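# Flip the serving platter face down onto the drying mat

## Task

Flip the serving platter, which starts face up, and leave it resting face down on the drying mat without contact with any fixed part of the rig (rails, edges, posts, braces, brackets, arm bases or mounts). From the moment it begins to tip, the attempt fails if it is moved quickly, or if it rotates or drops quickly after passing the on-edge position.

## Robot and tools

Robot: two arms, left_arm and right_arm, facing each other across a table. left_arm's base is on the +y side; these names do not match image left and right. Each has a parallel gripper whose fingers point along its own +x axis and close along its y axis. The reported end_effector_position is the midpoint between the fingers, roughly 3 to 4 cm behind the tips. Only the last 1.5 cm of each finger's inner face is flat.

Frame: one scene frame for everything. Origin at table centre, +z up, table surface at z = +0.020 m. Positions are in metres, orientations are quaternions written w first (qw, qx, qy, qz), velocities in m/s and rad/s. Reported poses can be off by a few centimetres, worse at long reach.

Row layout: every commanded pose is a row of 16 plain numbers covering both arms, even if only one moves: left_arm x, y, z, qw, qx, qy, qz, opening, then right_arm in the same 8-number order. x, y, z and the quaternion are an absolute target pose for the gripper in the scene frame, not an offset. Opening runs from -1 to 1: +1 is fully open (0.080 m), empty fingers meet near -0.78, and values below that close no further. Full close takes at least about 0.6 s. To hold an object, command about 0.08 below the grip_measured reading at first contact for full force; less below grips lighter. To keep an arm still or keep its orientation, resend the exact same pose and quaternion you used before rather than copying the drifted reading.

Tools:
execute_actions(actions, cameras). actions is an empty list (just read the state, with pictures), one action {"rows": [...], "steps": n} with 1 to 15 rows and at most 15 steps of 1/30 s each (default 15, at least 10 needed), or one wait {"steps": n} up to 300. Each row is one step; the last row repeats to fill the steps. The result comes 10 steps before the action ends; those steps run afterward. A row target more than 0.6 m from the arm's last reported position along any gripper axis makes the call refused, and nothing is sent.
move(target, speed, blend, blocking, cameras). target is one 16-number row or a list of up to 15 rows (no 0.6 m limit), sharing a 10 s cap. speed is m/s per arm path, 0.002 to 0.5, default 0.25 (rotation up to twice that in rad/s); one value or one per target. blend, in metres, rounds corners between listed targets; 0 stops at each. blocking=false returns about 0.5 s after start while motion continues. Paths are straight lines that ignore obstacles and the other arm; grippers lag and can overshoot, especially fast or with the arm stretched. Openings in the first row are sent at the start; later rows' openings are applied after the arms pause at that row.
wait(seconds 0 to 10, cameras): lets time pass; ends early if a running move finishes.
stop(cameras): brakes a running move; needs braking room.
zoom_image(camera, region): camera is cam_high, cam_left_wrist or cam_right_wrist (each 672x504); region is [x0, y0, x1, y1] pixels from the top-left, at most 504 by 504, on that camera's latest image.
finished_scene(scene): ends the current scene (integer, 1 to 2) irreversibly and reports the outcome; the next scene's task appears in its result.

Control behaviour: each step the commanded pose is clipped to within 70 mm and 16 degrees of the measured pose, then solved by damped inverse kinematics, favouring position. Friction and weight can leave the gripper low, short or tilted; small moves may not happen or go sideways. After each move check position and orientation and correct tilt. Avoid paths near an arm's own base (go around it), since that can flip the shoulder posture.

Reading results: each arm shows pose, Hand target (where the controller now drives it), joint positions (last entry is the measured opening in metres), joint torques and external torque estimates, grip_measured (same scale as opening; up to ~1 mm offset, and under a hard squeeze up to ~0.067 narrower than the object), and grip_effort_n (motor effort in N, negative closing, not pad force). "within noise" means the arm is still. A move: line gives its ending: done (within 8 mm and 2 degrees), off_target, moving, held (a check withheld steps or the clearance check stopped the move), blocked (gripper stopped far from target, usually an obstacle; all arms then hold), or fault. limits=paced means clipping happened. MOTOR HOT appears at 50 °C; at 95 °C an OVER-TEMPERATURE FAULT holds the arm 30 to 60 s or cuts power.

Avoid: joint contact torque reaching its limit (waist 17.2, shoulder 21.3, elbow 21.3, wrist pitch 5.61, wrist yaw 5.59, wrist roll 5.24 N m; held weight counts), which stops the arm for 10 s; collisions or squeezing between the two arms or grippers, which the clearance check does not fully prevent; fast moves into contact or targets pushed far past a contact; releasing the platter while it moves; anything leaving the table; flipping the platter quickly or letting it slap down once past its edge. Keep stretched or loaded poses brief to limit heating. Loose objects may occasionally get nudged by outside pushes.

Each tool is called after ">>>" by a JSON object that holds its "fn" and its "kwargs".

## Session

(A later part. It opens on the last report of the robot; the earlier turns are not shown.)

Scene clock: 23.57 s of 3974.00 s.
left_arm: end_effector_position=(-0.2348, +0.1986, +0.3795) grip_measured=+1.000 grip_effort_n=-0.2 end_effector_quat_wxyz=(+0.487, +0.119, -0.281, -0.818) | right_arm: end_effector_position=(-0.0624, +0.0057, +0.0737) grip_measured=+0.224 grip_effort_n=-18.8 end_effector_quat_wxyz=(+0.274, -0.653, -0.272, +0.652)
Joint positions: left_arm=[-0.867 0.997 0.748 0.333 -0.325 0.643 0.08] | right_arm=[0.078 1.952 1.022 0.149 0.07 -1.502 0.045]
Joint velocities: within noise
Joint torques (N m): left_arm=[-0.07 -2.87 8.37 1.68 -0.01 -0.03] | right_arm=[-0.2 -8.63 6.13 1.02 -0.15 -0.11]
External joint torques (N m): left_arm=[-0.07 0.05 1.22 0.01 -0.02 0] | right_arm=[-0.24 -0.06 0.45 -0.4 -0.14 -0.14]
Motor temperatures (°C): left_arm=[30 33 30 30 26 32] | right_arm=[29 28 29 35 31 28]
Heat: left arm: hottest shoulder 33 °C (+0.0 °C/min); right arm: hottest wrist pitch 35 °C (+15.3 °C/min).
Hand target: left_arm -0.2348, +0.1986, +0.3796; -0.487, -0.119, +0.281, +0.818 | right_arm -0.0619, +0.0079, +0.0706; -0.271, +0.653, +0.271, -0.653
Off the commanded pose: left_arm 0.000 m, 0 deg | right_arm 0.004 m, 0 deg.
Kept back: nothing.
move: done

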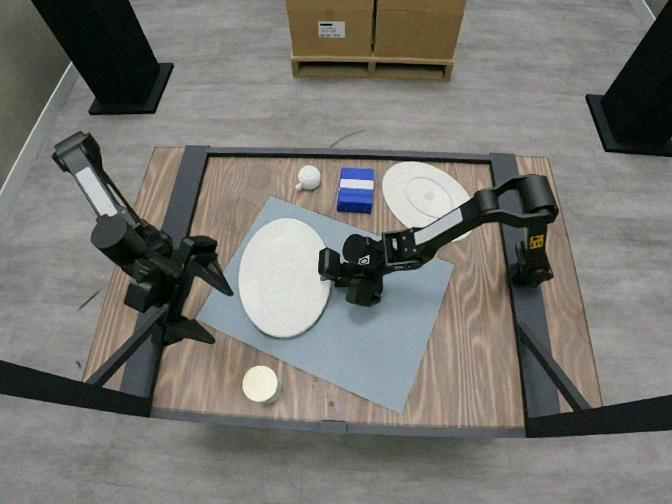

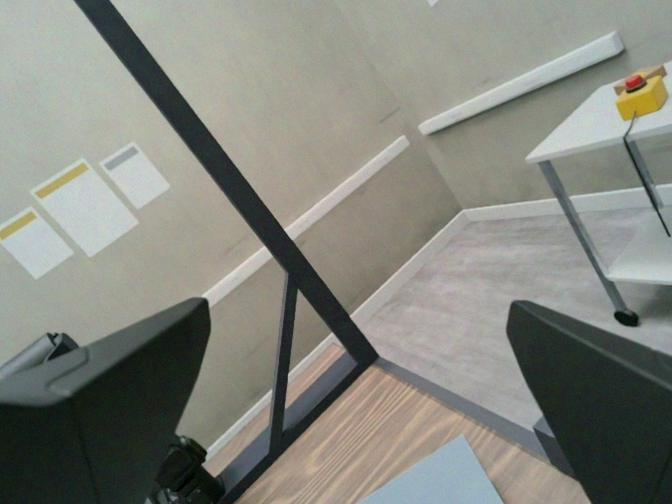

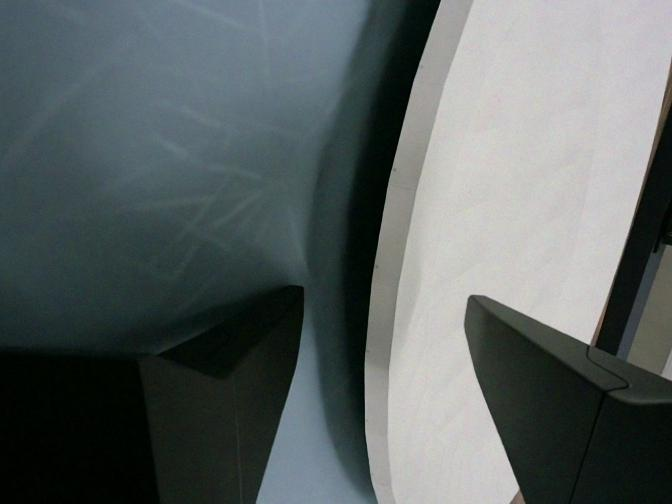

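>>> {"fn": "move", "kwargs": {"target": [-0.2348,0.1986,0.3795,0.487,0.119,-0.281,-0.818,1,-0.064,0.022,0.069,0.2706,-0.6533,-0.2706,0.6533,0.22], "speed": 0.05}}

>>> {"fn": "zoom_image", "kwargs": {"camera": "cam_right_wrist", "region": [200, 100, 560, 460]}}

>>> {"fn": "zoom_image", "kwargs": {"camera": "cam_high", "region": [230, 200, 430, 350]}}

Scene clock: 26.47 s of 3974.00 s.
left_arm: end_effector_position=(-0.2348, +0.1986, +0.3795) grip_measured=+1.000 grip_effort_n=-0.2 end_effector_quat_wxyz=(+0.487, +0.119, -0.281, -0.818) | right_arm: end_effector_position=(-0.0638, +0.0200, +0.0730) grip_measured=+0.224 grip_effort_n=-18.8 end_effector_quat_wxyz=(+0.274, -0.653, -0.272, +0.652)
Joint positions: left_arm=[-0.867 0.997 0.748 0.333 -0.325 0.643 0.08] | right_arm=[0.078 1.998 1.087 0.131 0.07 -1.502 0.045]
Joint velocities: within noise
Joint torques (N m): left_arm=[-0.07 -2.87 8.35 1.68 -0.01 -0.03] | right_arm=[-0.15 -8.8 5.93 0.97 -0.11 -0.02]
External joint torques (N m): left_arm=[-0.07 0.08 1.17 0 -0.03 0] | right_arm=[-0.17 0.19 0.17 -0.44 -0.1 -0.06]
Motor temperatures (°C): left_arm=[30 33 31 30 26 32] | right_arm=[29 29 29 34 31 28]
Heat: left arm: hottest shoulder 33 °C (+0.0 °C/min); right arm: hottest wrist pitch 34 °C (+11.3 °C/min).
Hand target: left_arm -0.2348, +0.1986, +0.3796; -0.487, -0.119, +0.281, +0.818 | right_arm -0.0639, +0.0219, +0.0690; -0.271, +0.653, +0.271, -0.653
Off the commanded pose: left_arm 0.000 m, 0 deg | right_arm 0.005 m, 1 deg.
Kept back: nothing.
move: done

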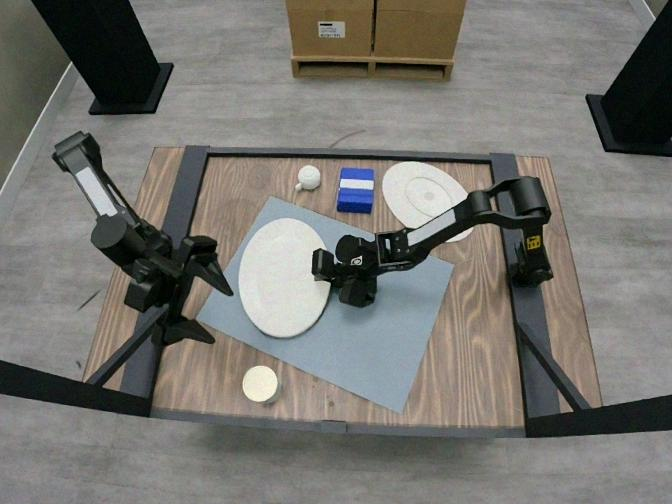

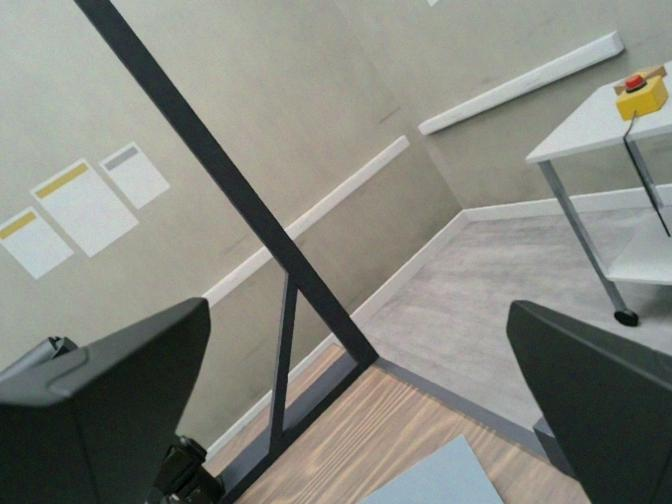

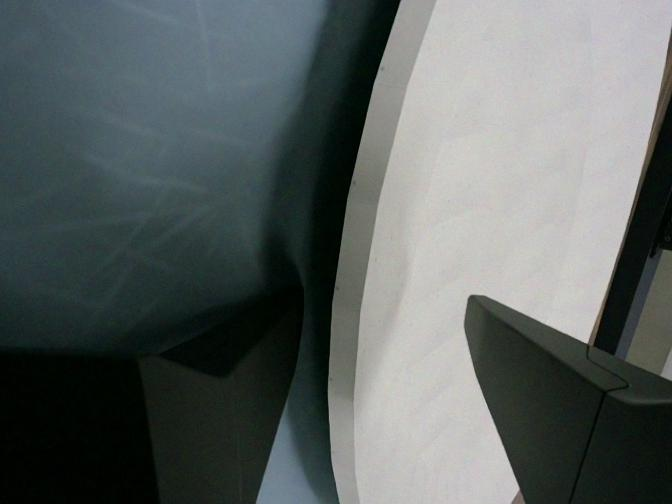

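Scaled by 1.400 from the camera's 672x504 image, which has a finer 960x720 frame.

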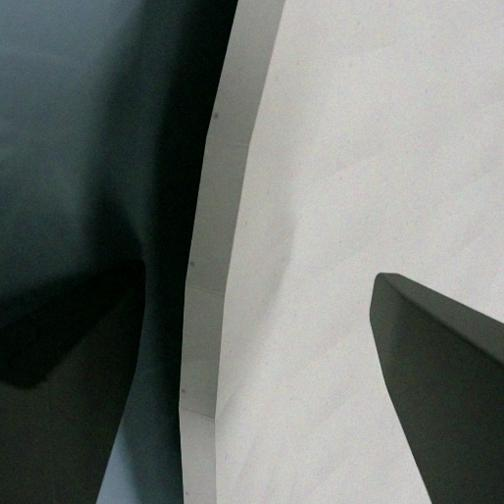

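Scaled by 2.520 from the camera's 672x504 image, which has a finer 960x720 frame.

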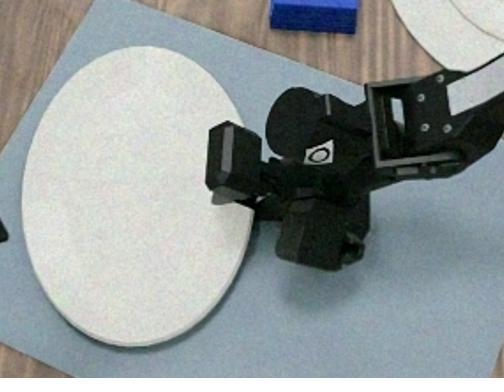

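>>> {"fn": "move", "kwargs": {"target": [-0.2348,0.1986,0.3795,0.487,0.119,-0.281,-0.818,1,-0.066,0.033,0.068,0.2706,-0.6533,-0.2706,0.6533,0.22], "speed": 0.04}}

>>> {"fn": "zoom_image", "kwargs": {"camera": "cam_right_wrist", "region": [200, 100, 560, 460]}}

>>> {"fn": "zoom_image", "kwargs": {"camera": "cam_high", "region": [230, 200, 430, 350]}}

Scene clock: 27.67 s of 3974.00 s.
left_arm: end_effector_position=(-0.2348, +0.1986, +0.3795) grip_measured=+1.000 grip_effort_n=-0.2 end_effector_quat_wxyz=(+0.487, +0.119, -0.281, -0.818) | right_arm: end_effector_position=(-0.0648, +0.0313, +0.0733) grip_measured=+0.224 grip_effort_n=-18.8 end_effector_quat_wxyz=(+0.275, -0.652, -0.273, +0.651) end_effector_velocity=(-0.002, +0.001, -0.001) end_effector_angular_velocity=(-0.014, -0.001, +0.029)
Joint positions: left_arm=[-0.867 0.997 0.748 0.333 -0.325 0.643 0.08] | right_arm=[0.078 2.032 1.14 0.114 0.07 -1.502 0.045]
Joint velocities: left_arm=[within noise] | right_arm=[-0.002 0.007 0.017 -0.022 -0.022 -0.022 0]
Joint torques (N m): left_arm=[-0.08 -2.87 8.38 1.68 -0.01 -0.03] | right_arm=[-0.26 -8.87 5.88 1.04 -0.06 0.03]
External joint torques (N m): left_arm=[-0.08 0.03 1.26 0.02 -0.03 0] | right_arm=[-0.2 0.48 0.04 -0.39 -0.06 -0.01]
Motor temperatures (°C): left_arm=[30 33 31 30 26 32] | right_arm=[29 29 29 34 31 28]
Heat: left arm: hottest shoulder 33 °C (+0.0 °C/min); right arm: hottest wrist pitch 34 °C (+10.8 °C/min).
Hand target: left_arm -0.2348, +0.1986, +0.3796; -0.487, -0.119, +0.281, +0.818 | right_arm -0.0659, +0.0328, +0.0679; -0.271, +0.653, +0.270, -0.653
Off the commanded pose: left_arm 0.000 m, 0 deg | right_arm 0.006 m, 1 deg.
Kept back: nothing.
move: done

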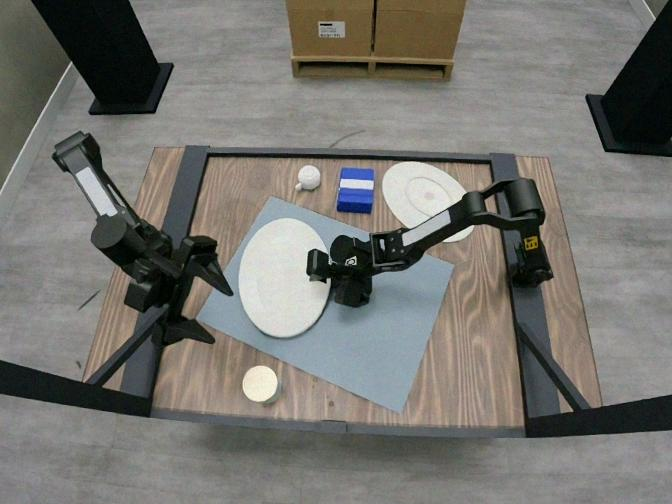

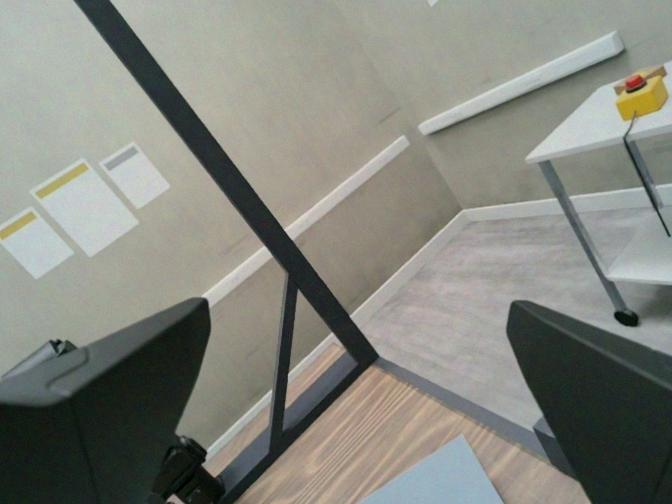

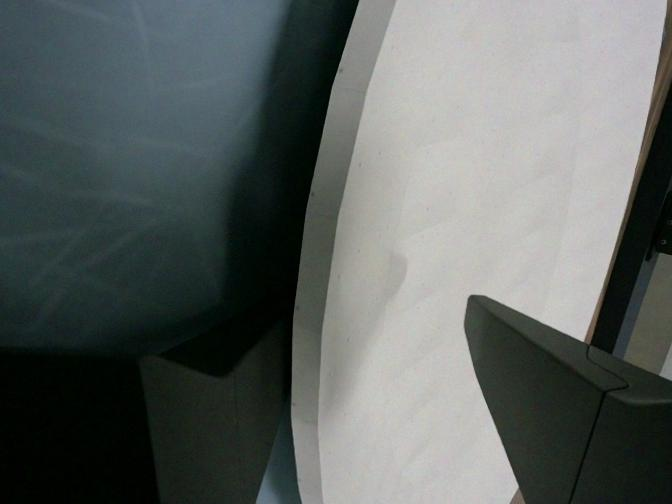

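Scaled by 1.400 from the camera's 672x504 image, which has a finer 960x720 frame.

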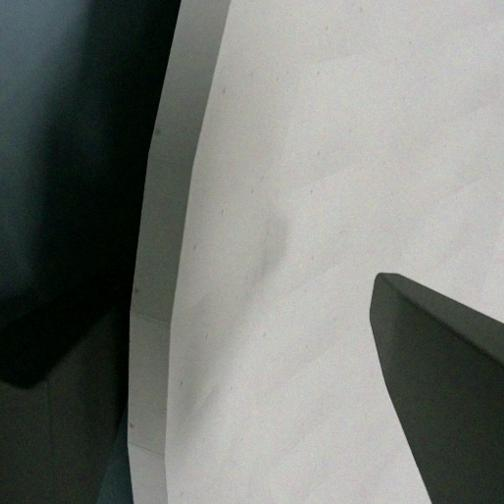

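Scaled by 2.520 from the camera's 672x504 image, which has a finer 960x720 frame.

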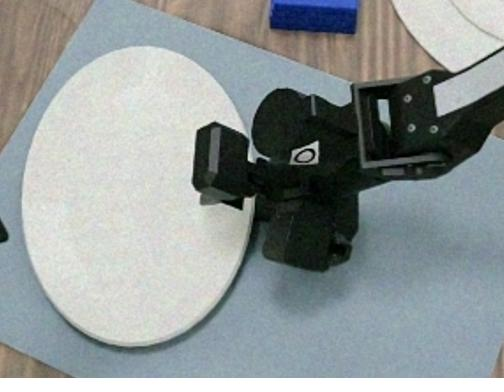

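>>> {"fn": "move", "kwargs": {"target": [[-0.2348,0.1986,0.3795,0.487,0.119,-0.281,-0.818,1,-0.066,0.044,0.068,0.2706,-0.6533,-0.2706,0.6533,0.22],[-0.2348,0.1986,0.3795,0.487,0.119,-0.281,-0.818,1,-0.066,0.044,0.068,0.2706,-0.6533,-0.2706,0.6533,-0.1]], "speed": 0.04}}

>>> {"fn": "zoom_image", "kwargs": {"camera": "cam_high", "region": [230, 200, 430, 350]}}

Scene clock: 29.20 s of 3974.00 s.
left_arm: end_effector_position=(-0.2348, +0.1986, +0.3795) grip_measured=+1.000 grip_effort_n=-0.2 end_effector_quat_wxyz=(+0.487, +0.119, -0.281, -0.818) | right_arm: end_effector_position=(-0.0650, +0.0326, +0.0685) grip_measured=-0.094 grip_effort_n=-27.7 end_effector_quat_wxyz=(+0.263, -0.659, -0.261, +0.655)
Joint positions: left_arm=[-0.867 0.997 0.748 0.333 -0.325 0.643 0.08] | right_arm=[0.078 2.051 1.176 0.061 0.07 -1.502 0.031]
Joint velocities: within noise
Joint torques (N m): left_arm=[-0.07 -2.88 8.37 1.68 -0.01 -0.03] | right_arm=[-0.29 -7.54 7.6 3.04 -0.11 -0.06]
External joint torques (N m): left_arm=[-0.07 0.03 1.23 0 -0.03 0] | right_arm=[-0.26 1.93 1.74 1.65 -0.11 -0.1]
Motor temperatures (°C): left_arm=[30 33 31 30 26 32] | right_arm=[29 29 29 35 31 28]
Heat: left arm: hottest shoulder 33 °C (+0.0 °C/min); right arm: hottest wrist pitch 35 °C (+12.3 °C/min).
Hand target: left_arm -0.2348, +0.1986, +0.3796; -0.487, -0.119, +0.281, +0.818 | right_arm -0.0659, +0.0433, +0.0680; -0.271, +0.653, +0.270, -0.653
Off the commanded pose: left_arm 0.000 m, 0 deg | right_arm 0.011 m, 2 deg.
Kept back: nothing.
move: off_target (right_arm); target 2's new opening was sent with right_arm's hand 0.010 m and 1 deg from that target

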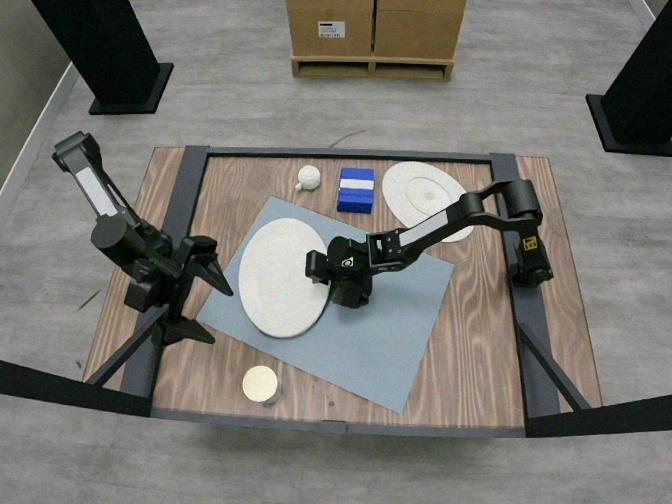

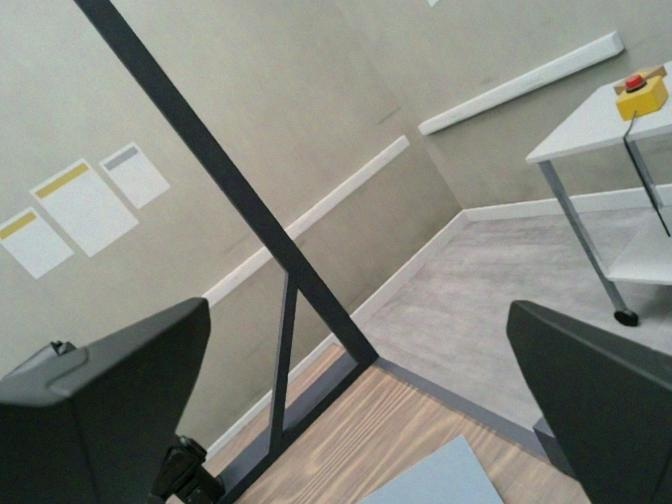

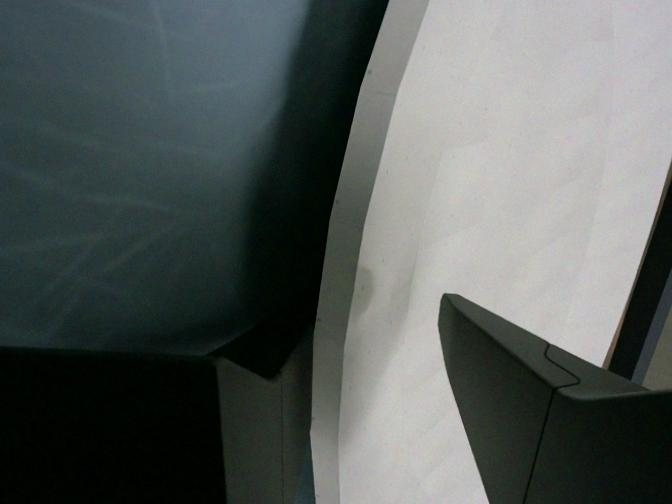

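Scaled by 2.520 from the camera's 672x504 image, which has a finer 960x720 frame.

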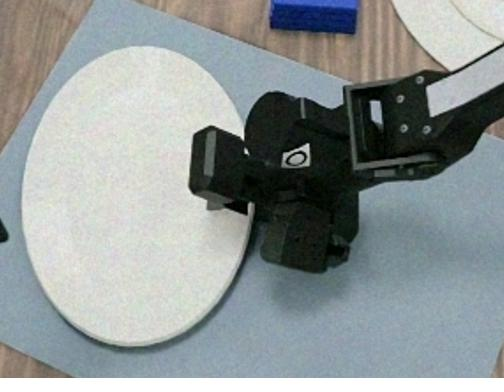

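>>> {"fn": "move", "kwargs": {"target": [-0.2348,0.1986,0.3795,0.487,0.119,-0.281,-0.818,1,-0.066,0.045,0.076,0.2706,-0.6533,-0.2706,0.6533,-0.1], "speed": 0.04}}

>>> {"fn": "zoom_image", "kwargs": {"camera": "cam_high", "region": [230, 200, 430, 350]}}

Scene clock: 30.43 s of 3974.00 s.
left_arm: end_effector_position=(-0.2348, +0.1986, +0.3795) grip_measured=+1.000 grip_effort_n=-0.2 end_effector_quat_wxyz=(+0.487, +0.119, -0.281, -0.818) | right_arm: end_effector_position=(-0.0649, +0.0323, +0.0687) grip_measured=-0.095 grip_effort_n=-24.4 end_effector_quat_wxyz=(+0.259, -0.660, -0.258, +0.656)
Joint positions: left_arm=[-0.867 0.997 0.748 0.333 -0.325 0.643 0.08] | right_arm=[0.078 2.051 1.184 0.043 0.07 -1.502 0.031]
Joint velocities: within noise
Joint torques (N m): left_arm=[-0.07 -2.87 8.38 1.68 -0.01 -0.03] | right_arm=[-0.35 -9.59 8.5 2.23 -0.09 -0.06]
External joint torques (N m): left_arm=[-0.07 0.1 1.16 -0.01 -0.03 0] | right_arm=[-0.48 -0.16 2.65 0.86 -0.07 -0.09]
Motor temperatures (°C): left_arm=[30 33 31 31 26 32] | right_arm=[29 29 30 36 31 28]
Heat: left arm: hottest shoulder 33 °C (+0.0 °C/min); right arm: hottest wrist pitch 36 °C (+13.8 °C/min).
Hand target: left_arm -0.2348, +0.1986, +0.3796; -0.487, -0.119, +0.281, +0.818 | right_arm -0.0659, +0.0443, +0.0762; -0.271, +0.653, +0.270, -0.653
Off the commanded pose: left_arm 0.000 m, 0 deg | right_arm 0.015 m, 2 deg.
Kept back: nothing.
move: off_target (right_arm)

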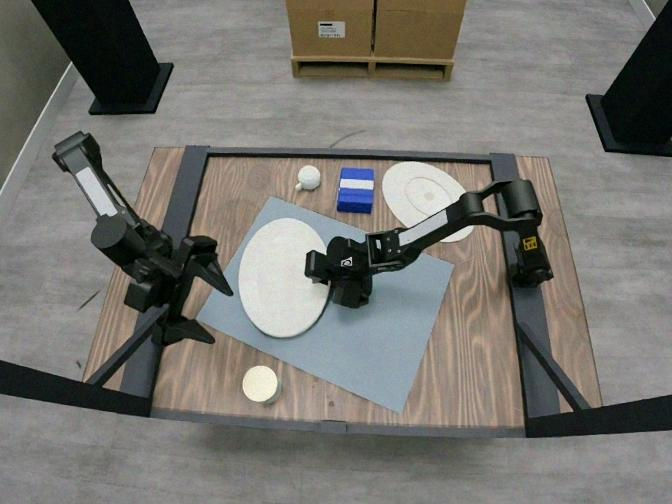

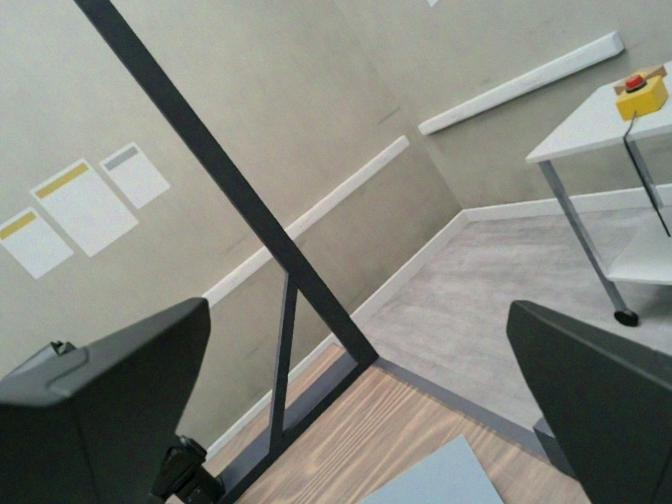

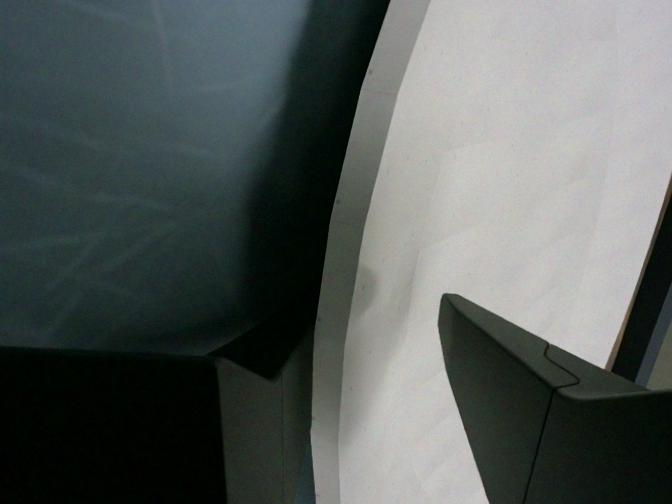

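Scaled by 2.520 from the camera's 672x504 image, which has a finer 960x720 frame.

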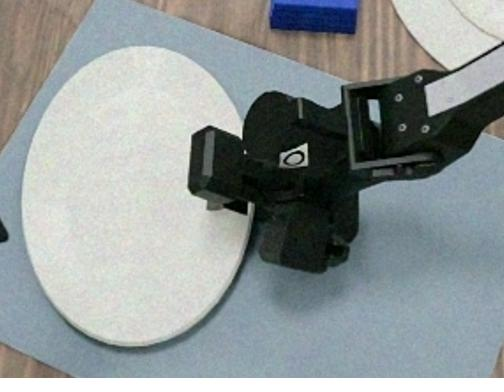

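>>> {"fn": "move", "kwargs": {"target": [-0.2348,0.1986,0.3795,0.487,0.119,-0.281,-0.818,1,-0.065,0.034,0.073,0.2706,-0.6533,-0.2706,0.6533,-0.4], "speed": 0.04}}

>>> {"fn": "zoom_image", "kwargs": {"camera": "cam_high", "region": [230, 200, 430, 350]}}

Scene clock: 31.57 s of 3974.00 s.
left_arm: end_effector_position=(-0.2348, +0.1986, +0.3795) grip_measured=+1.000 grip_effort_n=-0.2 end_effector_quat_wxyz=(+0.487, +0.119, -0.281, -0.818) | right_arm: end_effector_position=(-0.0650, +0.0326, +0.0692) grip_measured=-0.385 grip_effort_n=-71.9 end_effector_quat_wxyz=(+0.267, -0.656, -0.265, +0.654)
Joint positions: left_arm=[-0.867 0.997 0.748 0.333 -0.325 0.643 0.08] | right_arm=[0.078 2.048 1.164 0.081 0.07 -1.502 0.018]
Joint velocities: within noise
Joint torques (N m): left_arm=[-0.07 -2.87 8.37 1.67 -0.01 -0.03] | right_arm=[-0.19 -12.42 4.69 1.75 -0.14 -0.05]
External joint torques (N m): left_arm=[-0.07 0.03 1.26 0.01 -0.03 0] | right_arm=[-0.13 -3.04 -1.12 0.35 -0.14 -0.09]
Motor temperatures (°C): left_arm=[30 33 32 31 26 32] | right_arm=[29 30 30 36 31 28]
Heat: left arm: hottest shoulder 33 °C (+0.0 °C/min); right arm: hottest wrist pitch 36 °C (+13.3 °C/min).
Hand target: left_arm -0.2348, +0.1986, +0.3796; -0.487, -0.119, +0.281, +0.818 | right_arm -0.0649, +0.0340, +0.0731; -0.271, +0.653, +0.270, -0.653
Off the commanded pose: left_arm 0.000 m, 0 deg | right_arm 0.004 m, 1 deg.
Kept back: nothing.
move: done

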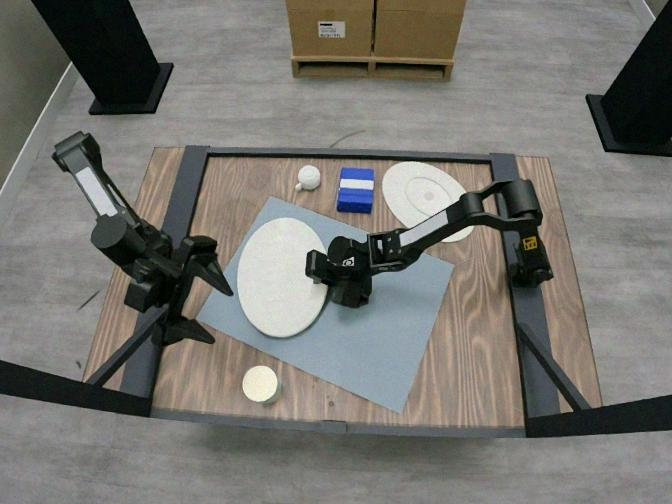

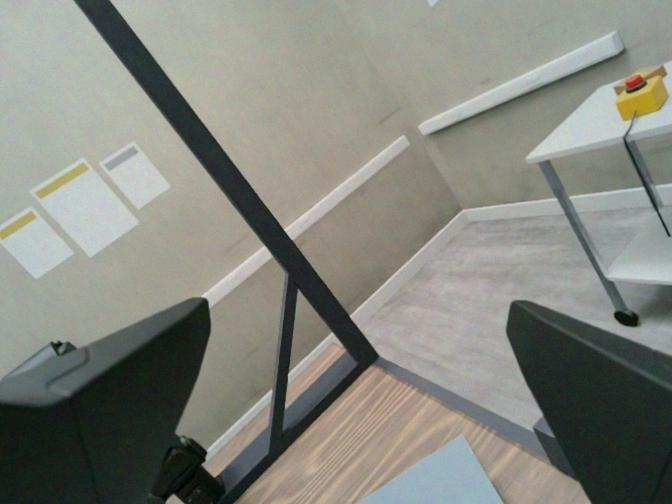

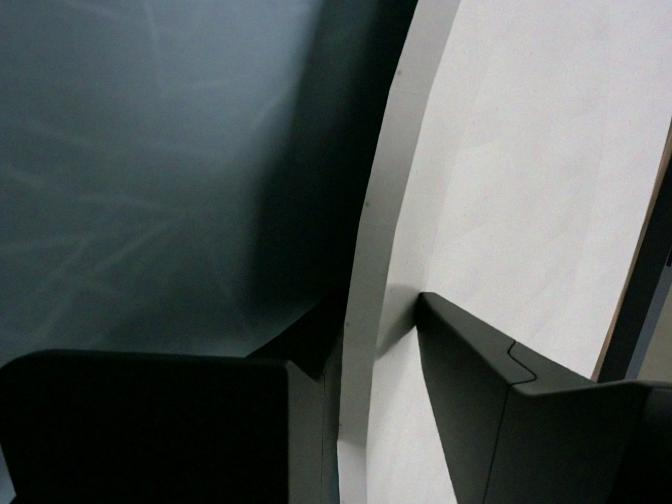

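Scaled by 2.520 from the camera's 672x504 image, which has a finer 960x720 frame.

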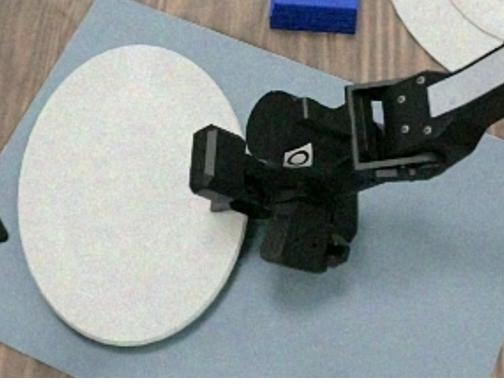

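>>> {"fn": "move", "kwargs": {"target": [[-0.2348,0.1986,0.3795,0.487,0.119,-0.281,-0.818,1,-0.065,0.034,0.083,0.2706,-0.6533,-0.2706,0.6533,-0.55],[-0.2348,0.1986,0.3795,0.487,0.119,-0.281,-0.818,1,-0.065,0.036,0.12,0.3265,-0.6272,-0.3265,0.6272,-0.55]], "speed": 0.03}}

>>> {"fn": "zoom_image", "kwargs": {"camera": "cam_high", "region": [230, 200, 430, 350]}}

Scene clock: 35.67 s of 3974.00 s.
left_arm: end_effector_position=(-0.2348, +0.1986, +0.3795) grip_measured=+1.000 grip_effort_n=-0.2 end_effector_quat_wxyz=(+0.487, +0.119, -0.281, -0.818) | right_arm: end_effector_position=(-0.0646, +0.0333, +0.1013) grip_measured=-0.546 grip_effort_n=-21.6 end_effector_quat_wxyz=(+0.312, -0.634, -0.311, +0.636)
Joint positions: left_arm=[-0.867 0.997 0.748 0.333 -0.325 0.643 0.08] | right_arm=[0.078 1.965 1.082 0.223 0.072 -1.511 0.01]
Joint velocities: within noise
Joint torques (N m): left_arm=[-0.06 -2.87 8.37 1.68 -0.02 -0.03] | right_arm=[-0.12 -14.96 4.86 2.21 0.25 -0.11]
External joint torques (N m): left_arm=[-0.05 0.05 1.22 0.01 -0.03 0] | right_arm=[-0.15 -6 -1.13 0.67 0.26 -0.15]
Motor temperatures (°C): left_arm=[30 33 32 31 25 32] | right_arm=[29 32 30 36 31 27]
Heat: left arm: hottest shoulder 33 °C (+0.0 °C/min); right arm: hottest wrist pitch 36 °C (+11.8 °C/min).
Hand target: left_arm -0.2348, +0.1986, +0.3796; -0.487, -0.119, +0.281, +0.818 | right_arm -0.0649, +0.0359, +0.1198; -0.327, +0.627, +0.326, -0.627
Off the commanded pose: left_arm 0.000 m, 0 deg | right_arm 0.019 m, 3 deg.
Kept back: nothing.
move: off_target (right_arm)

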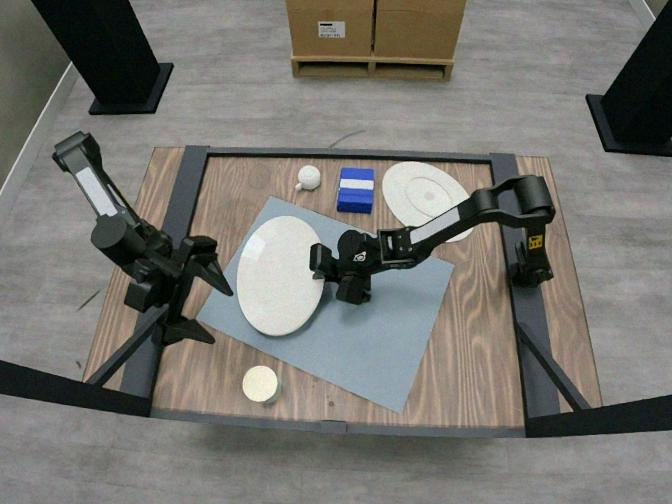

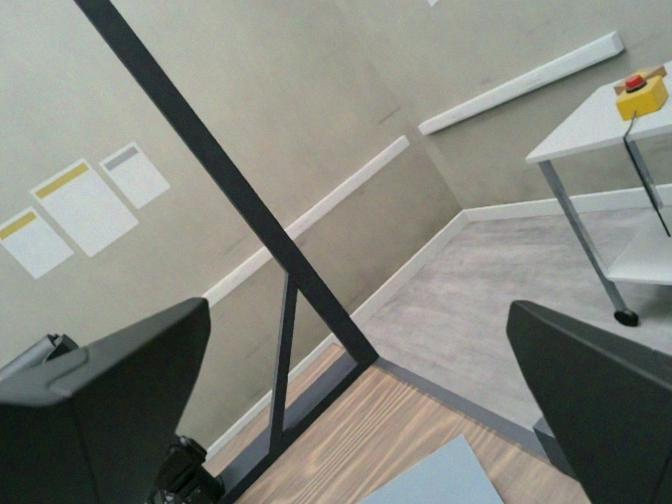

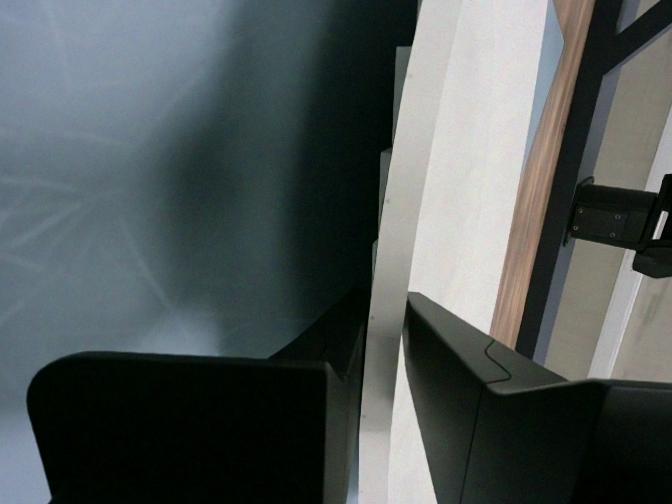

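Scaled by 2.520 from the camera's 672x504 image, which has a finer 960x720 frame.

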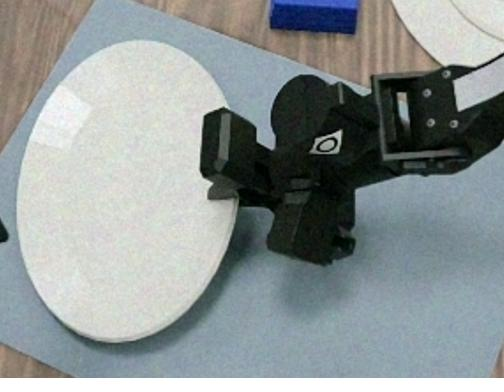

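>>> {"fn": "move", "kwargs": {"target": [[-0.2348,0.1986,0.3795,0.487,0.119,-0.281,-0.818,1,-0.065,0.034,0.069,0.2706,-0.6533,-0.2706,0.6533,-0.55],[-0.2348,0.1986,0.3795,0.487,0.119,-0.281,-0.818,1,-0.065,0.034,0.072,0.2706,-0.6533,-0.2706,0.6533,0.22],[-0.2348,0.1986,0.3795,0.487,0.119,-0.281,-0.818,1,-0.065,-0.015,0.073,0.2706,-0.6533,-0.2706,0.6533,0.22],[-0.2348,0.1986,0.3795,0.487,0.119,-0.281,-0.818,1,-0.112,-0.015,0.073,0.2706,-0.6533,-0.2706,0.6533,0.22]], "speed": 0.05}}

>>> {"fn": "zoom_image", "kwargs": {"camera": "cam_high", "region": [230, 200, 430, 350]}}

Scene clock: 43.50 s of 3974.00 s.
left_arm: end_effector_position=(-0.2348, +0.1986, +0.3795) grip_measured=+1.000 grip_effort_n=-0.2 end_effector_quat_wxyz=(+0.487, +0.119, -0.281, -0.818) | right_arm: end_effector_position=(-0.1118, -0.0172, +0.0746) grip_measured=+0.216 grip_effort_n=16.0 end_effector_quat_wxyz=(+0.270, -0.652, -0.273, +0.654)
Joint positions: left_arm=[-0.867 0.997 0.748 0.333 -0.325 0.643 0.08] | right_arm=[0.223 1.905 0.963 0.145 0.164 -1.404 0.045]
Joint velocities: within noise
Joint torques (N m): left_arm=[-0.07 -2.87 8.36 1.68 -0.02 -0.03] | right_arm=[0.14 -8.65 5.89 0.99 0.21 0.14]
External joint torques (N m): left_arm=[-0.06 0.06 1.21 0.01 -0.03 0] | right_arm=[0.08 -0.42 0.23 -0.42 0.18 0.1]
Motor temperatures (°C): left_arm=[30 33 33 31 25 32] | right_arm=[29 35 31 36 31 27]
Heat: left arm: hottest shoulder 33 °C (+0.0 °C/min); right arm: hottest wrist pitch 36 °C (+9.7 °C/min).
Hand target: left_arm -0.2348, +0.1986, +0.3796; -0.487, -0.119, +0.281, +0.818 | right_arm -0.1120, -0.0150, +0.0730; -0.271, +0.653, +0.271, -0.653
Off the commanded pose: left_arm 0.000 m, 0 deg | right_arm 0.003 m, 0 deg.
Kept back: nothing.
move: done; target 2's new opening was sent with right_arm's hand 0.012 m and 1 deg from that target

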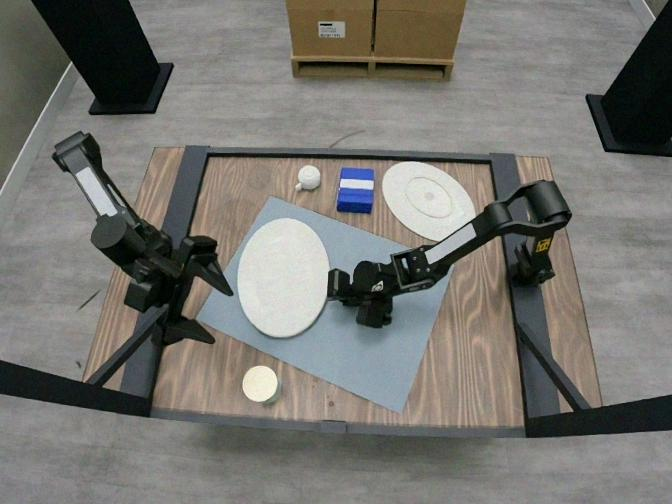

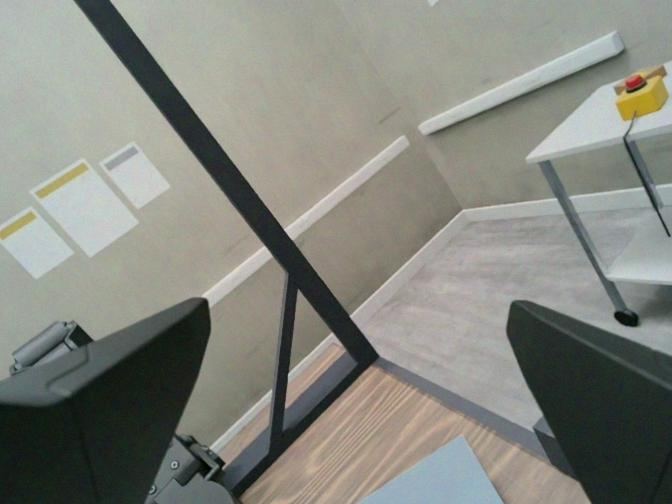

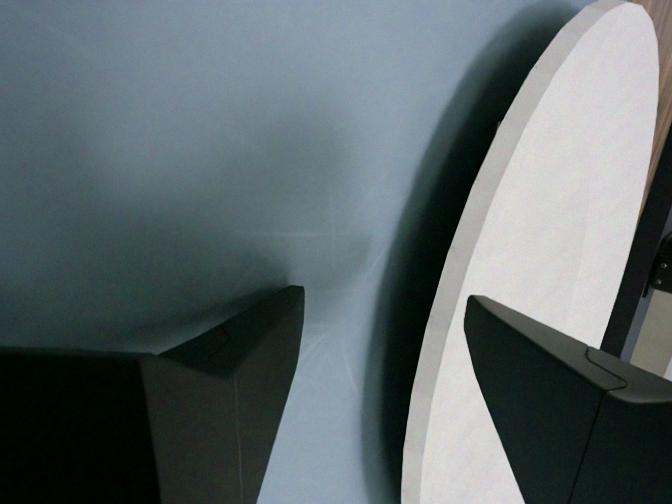

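Scaled by 2.520 from the camera's 672x504 image, which has a finer 960x720 frame.

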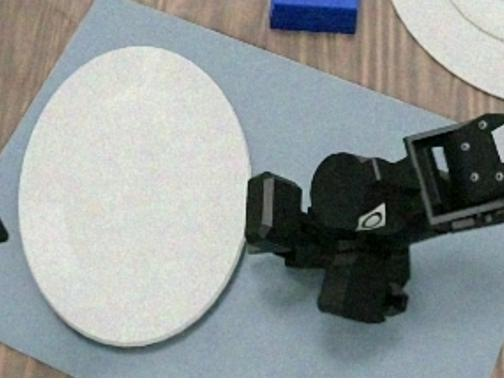

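>>> {"fn": "move", "kwargs": {"target": [[-0.2348,0.1986,0.3795,0.487,0.119,-0.281,-0.818,1,-0.112,0.033,0.069,0.2706,-0.6533,-0.2706,0.6533,0.22],[-0.2348,0.1986,0.3795,0.487,0.119,-0.281,-0.818,1,-0.112,0.034,0.073,0.2706,-0.6533,-0.2706,0.6533,-0.4],[-0.2348,0.1986,0.3795,0.487,0.119,-0.281,-0.818,1,-0.112,0.034,0.09,0.2706,-0.6533,-0.2706,0.6533,-0.55]], "speed": 0.05}}

>>> {"fn": "zoom_image", "kwargs": {"camera": "cam_high", "region": [230, 200, 430, 350]}}

Scene clock: 47.20 s of 3974.00 s.
left_arm: end_effector_position=(-0.2348, +0.1986, +0.3795) grip_measured=+1.000 grip_effort_n=-0.2 end_effector_quat_wxyz=(+0.487, +0.119, -0.281, -0.818) | right_arm: end_effector_position=(-0.1110, +0.0291, +0.0835) grip_measured=-0.499 grip_effort_n=-83.5 end_effector_quat_wxyz=(+0.267, -0.656, -0.262, +0.655)
Joint positions: left_arm=[-0.867 0.997 0.748 0.333 -0.325 0.643 0.08] | right_arm=[0.195 2.029 1.208 0.006 0.15 -1.412 0.013]
Joint velocities: within noise
Joint torques (N m): left_arm=[-0.07 -2.86 8.36 1.68 -0.01 -0.03] | right_arm=[-0.05 -11.52 6.84 1.24 0.03 -0.26]
External joint torques (N m): left_arm=[-0.07 0.08 1.22 0.01 -0.03 0] | right_arm=[-0.1 -1.97 0.74 -0.17 0 -0.29]
Motor temperatures (°C): left_arm=[30 33 34 32 25 32] | right_arm=[29 35 31 35 31 27]
Heat: left arm: hottest elbow 34 °C (+12.7 °C/min); right arm: hottest shoulder 35 °C (+11.4 °C/min).
Hand target: left_arm -0.2348, +0.1986, +0.3796; -0.487, -0.119, +0.281, +0.818 | right_arm -0.1119, +0.0339, +0.0901; -0.271, +0.653, +0.271, -0.653
Off the commanded pose: left_arm 0.000 m, 0 deg | right_arm 0.008 m, 1 deg.
Kept back: nothing.
move: done; target 3's new opening was sent with right_arm's hand 0.016 m and 2 deg from that target

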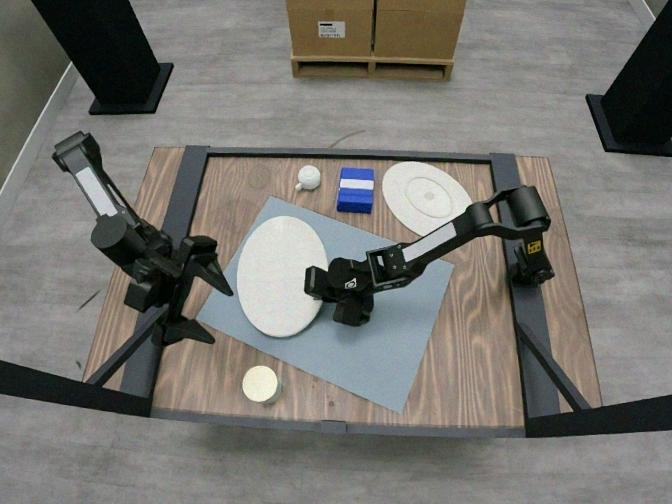

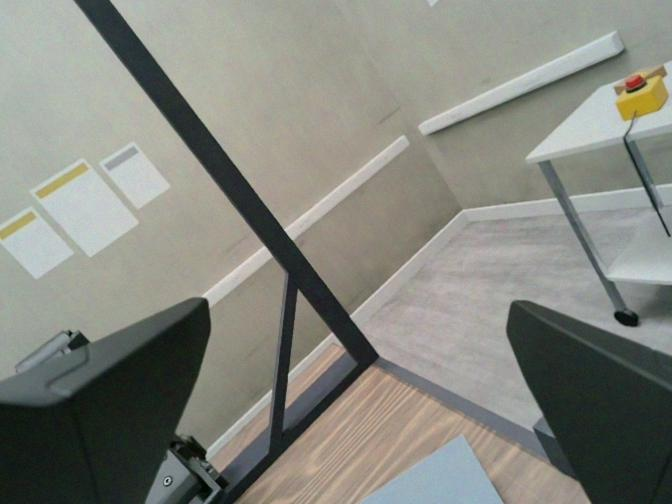

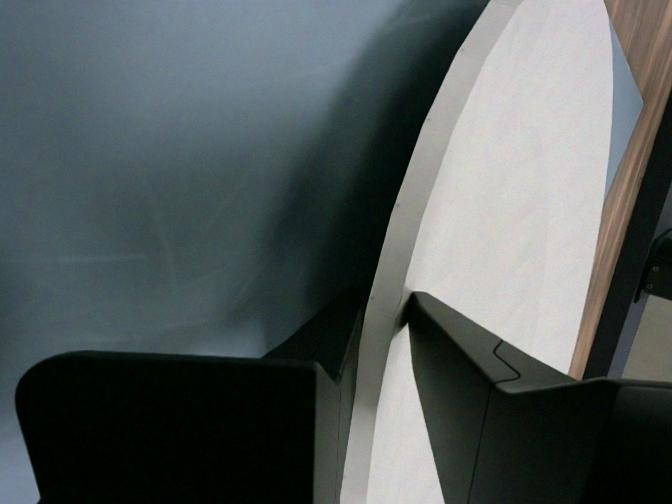

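Scaled by 2.520 from the camera's 672x504 image, which has a finer 960x720 frame.

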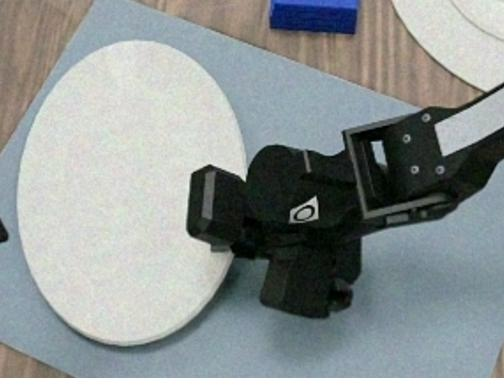

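>>> {"fn": "move", "kwargs": {"target": [0.0,0.2,0.42,0.7071,0,0.7071,0,0.5,-0.112,0.034,0.094,0.2706,-0.6533,-0.2706,0.6533,-0.7], "speed": 0.35}}

Scene clock: 53.60 s of 3974.00 s.
left_arm: end_effector_position=(+0.0001, +0.1979, +0.4162) grip_measured=+0.504 grip_effort_n=-18.8 end_effector_quat_wxyz=(+0.690, -0.211, +0.656, -0.222) | right_arm: end_effector_position=(-0.1110, +0.0293, +0.0857) grip_measured=-0.499 grip_effort_n=-83.5 end_effector_quat_wxyz=(+0.267, -0.656, -0.262, +0.655)
Joint positions: left_arm=[0.019 1.377 1.999 -1.568 -0.02 -1.51 0.058] | right_arm=[0.195 2.025 1.214 -0.005 0.15 -1.412 0.013]
Joint velocities: within noise
Joint torques (N m): left_arm=[0.14 -3.78 6.64 1.01 0.11 -0.06] | right_arm=[-0.04 -12.28 6.78 0.95 0 -0.21]
External joint torques (N m): left_arm=[0.15 -0.52 1.87 -0.26 0.17 -0.09] | right_arm=[-0.02 -2.73 0.68 -0.45 -0.04 -0.25]
Motor temperatures (°C): left_arm=[30 33 33 31 25 32] | right_arm=[29 37 31 35 31 27]
Heat: left arm: hottest shoulder 33 °C (+0.0 °C/min); right arm: hottest shoulder 37 °C (+12.3 °C/min).
Hand target: left_arm +0.0000, +0.1999, +0.4194; +0.687, -0.216, +0.656, -0.225 | right_arm -0.1120, +0.0339, +0.0941; -0.271, +0.653, +0.271, -0.653
Off the commanded pose: left_arm 0.004 m, 36 deg; orientation clipped | right_arm 0.010 m, 1 deg.
joint sent to its limit (left arm) — joint 4 (wrist pitch), lower limit.
Kept back: nothing.
move: off_target (left_arm, right_arm); limits=paced

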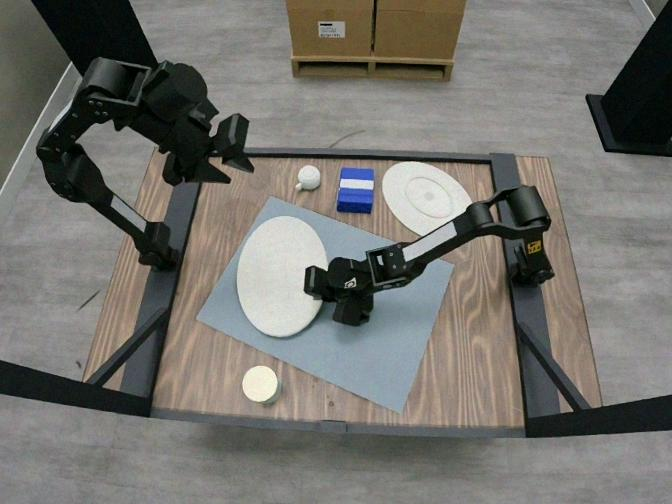

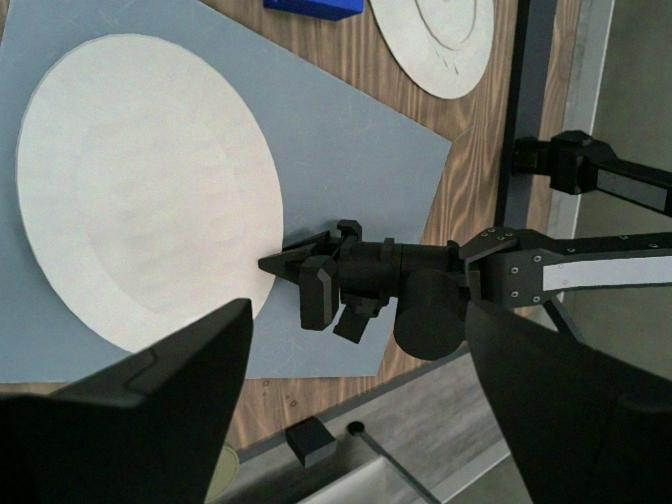

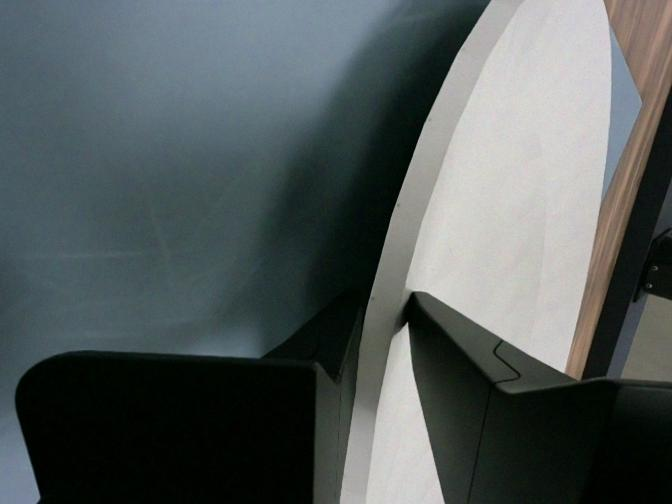

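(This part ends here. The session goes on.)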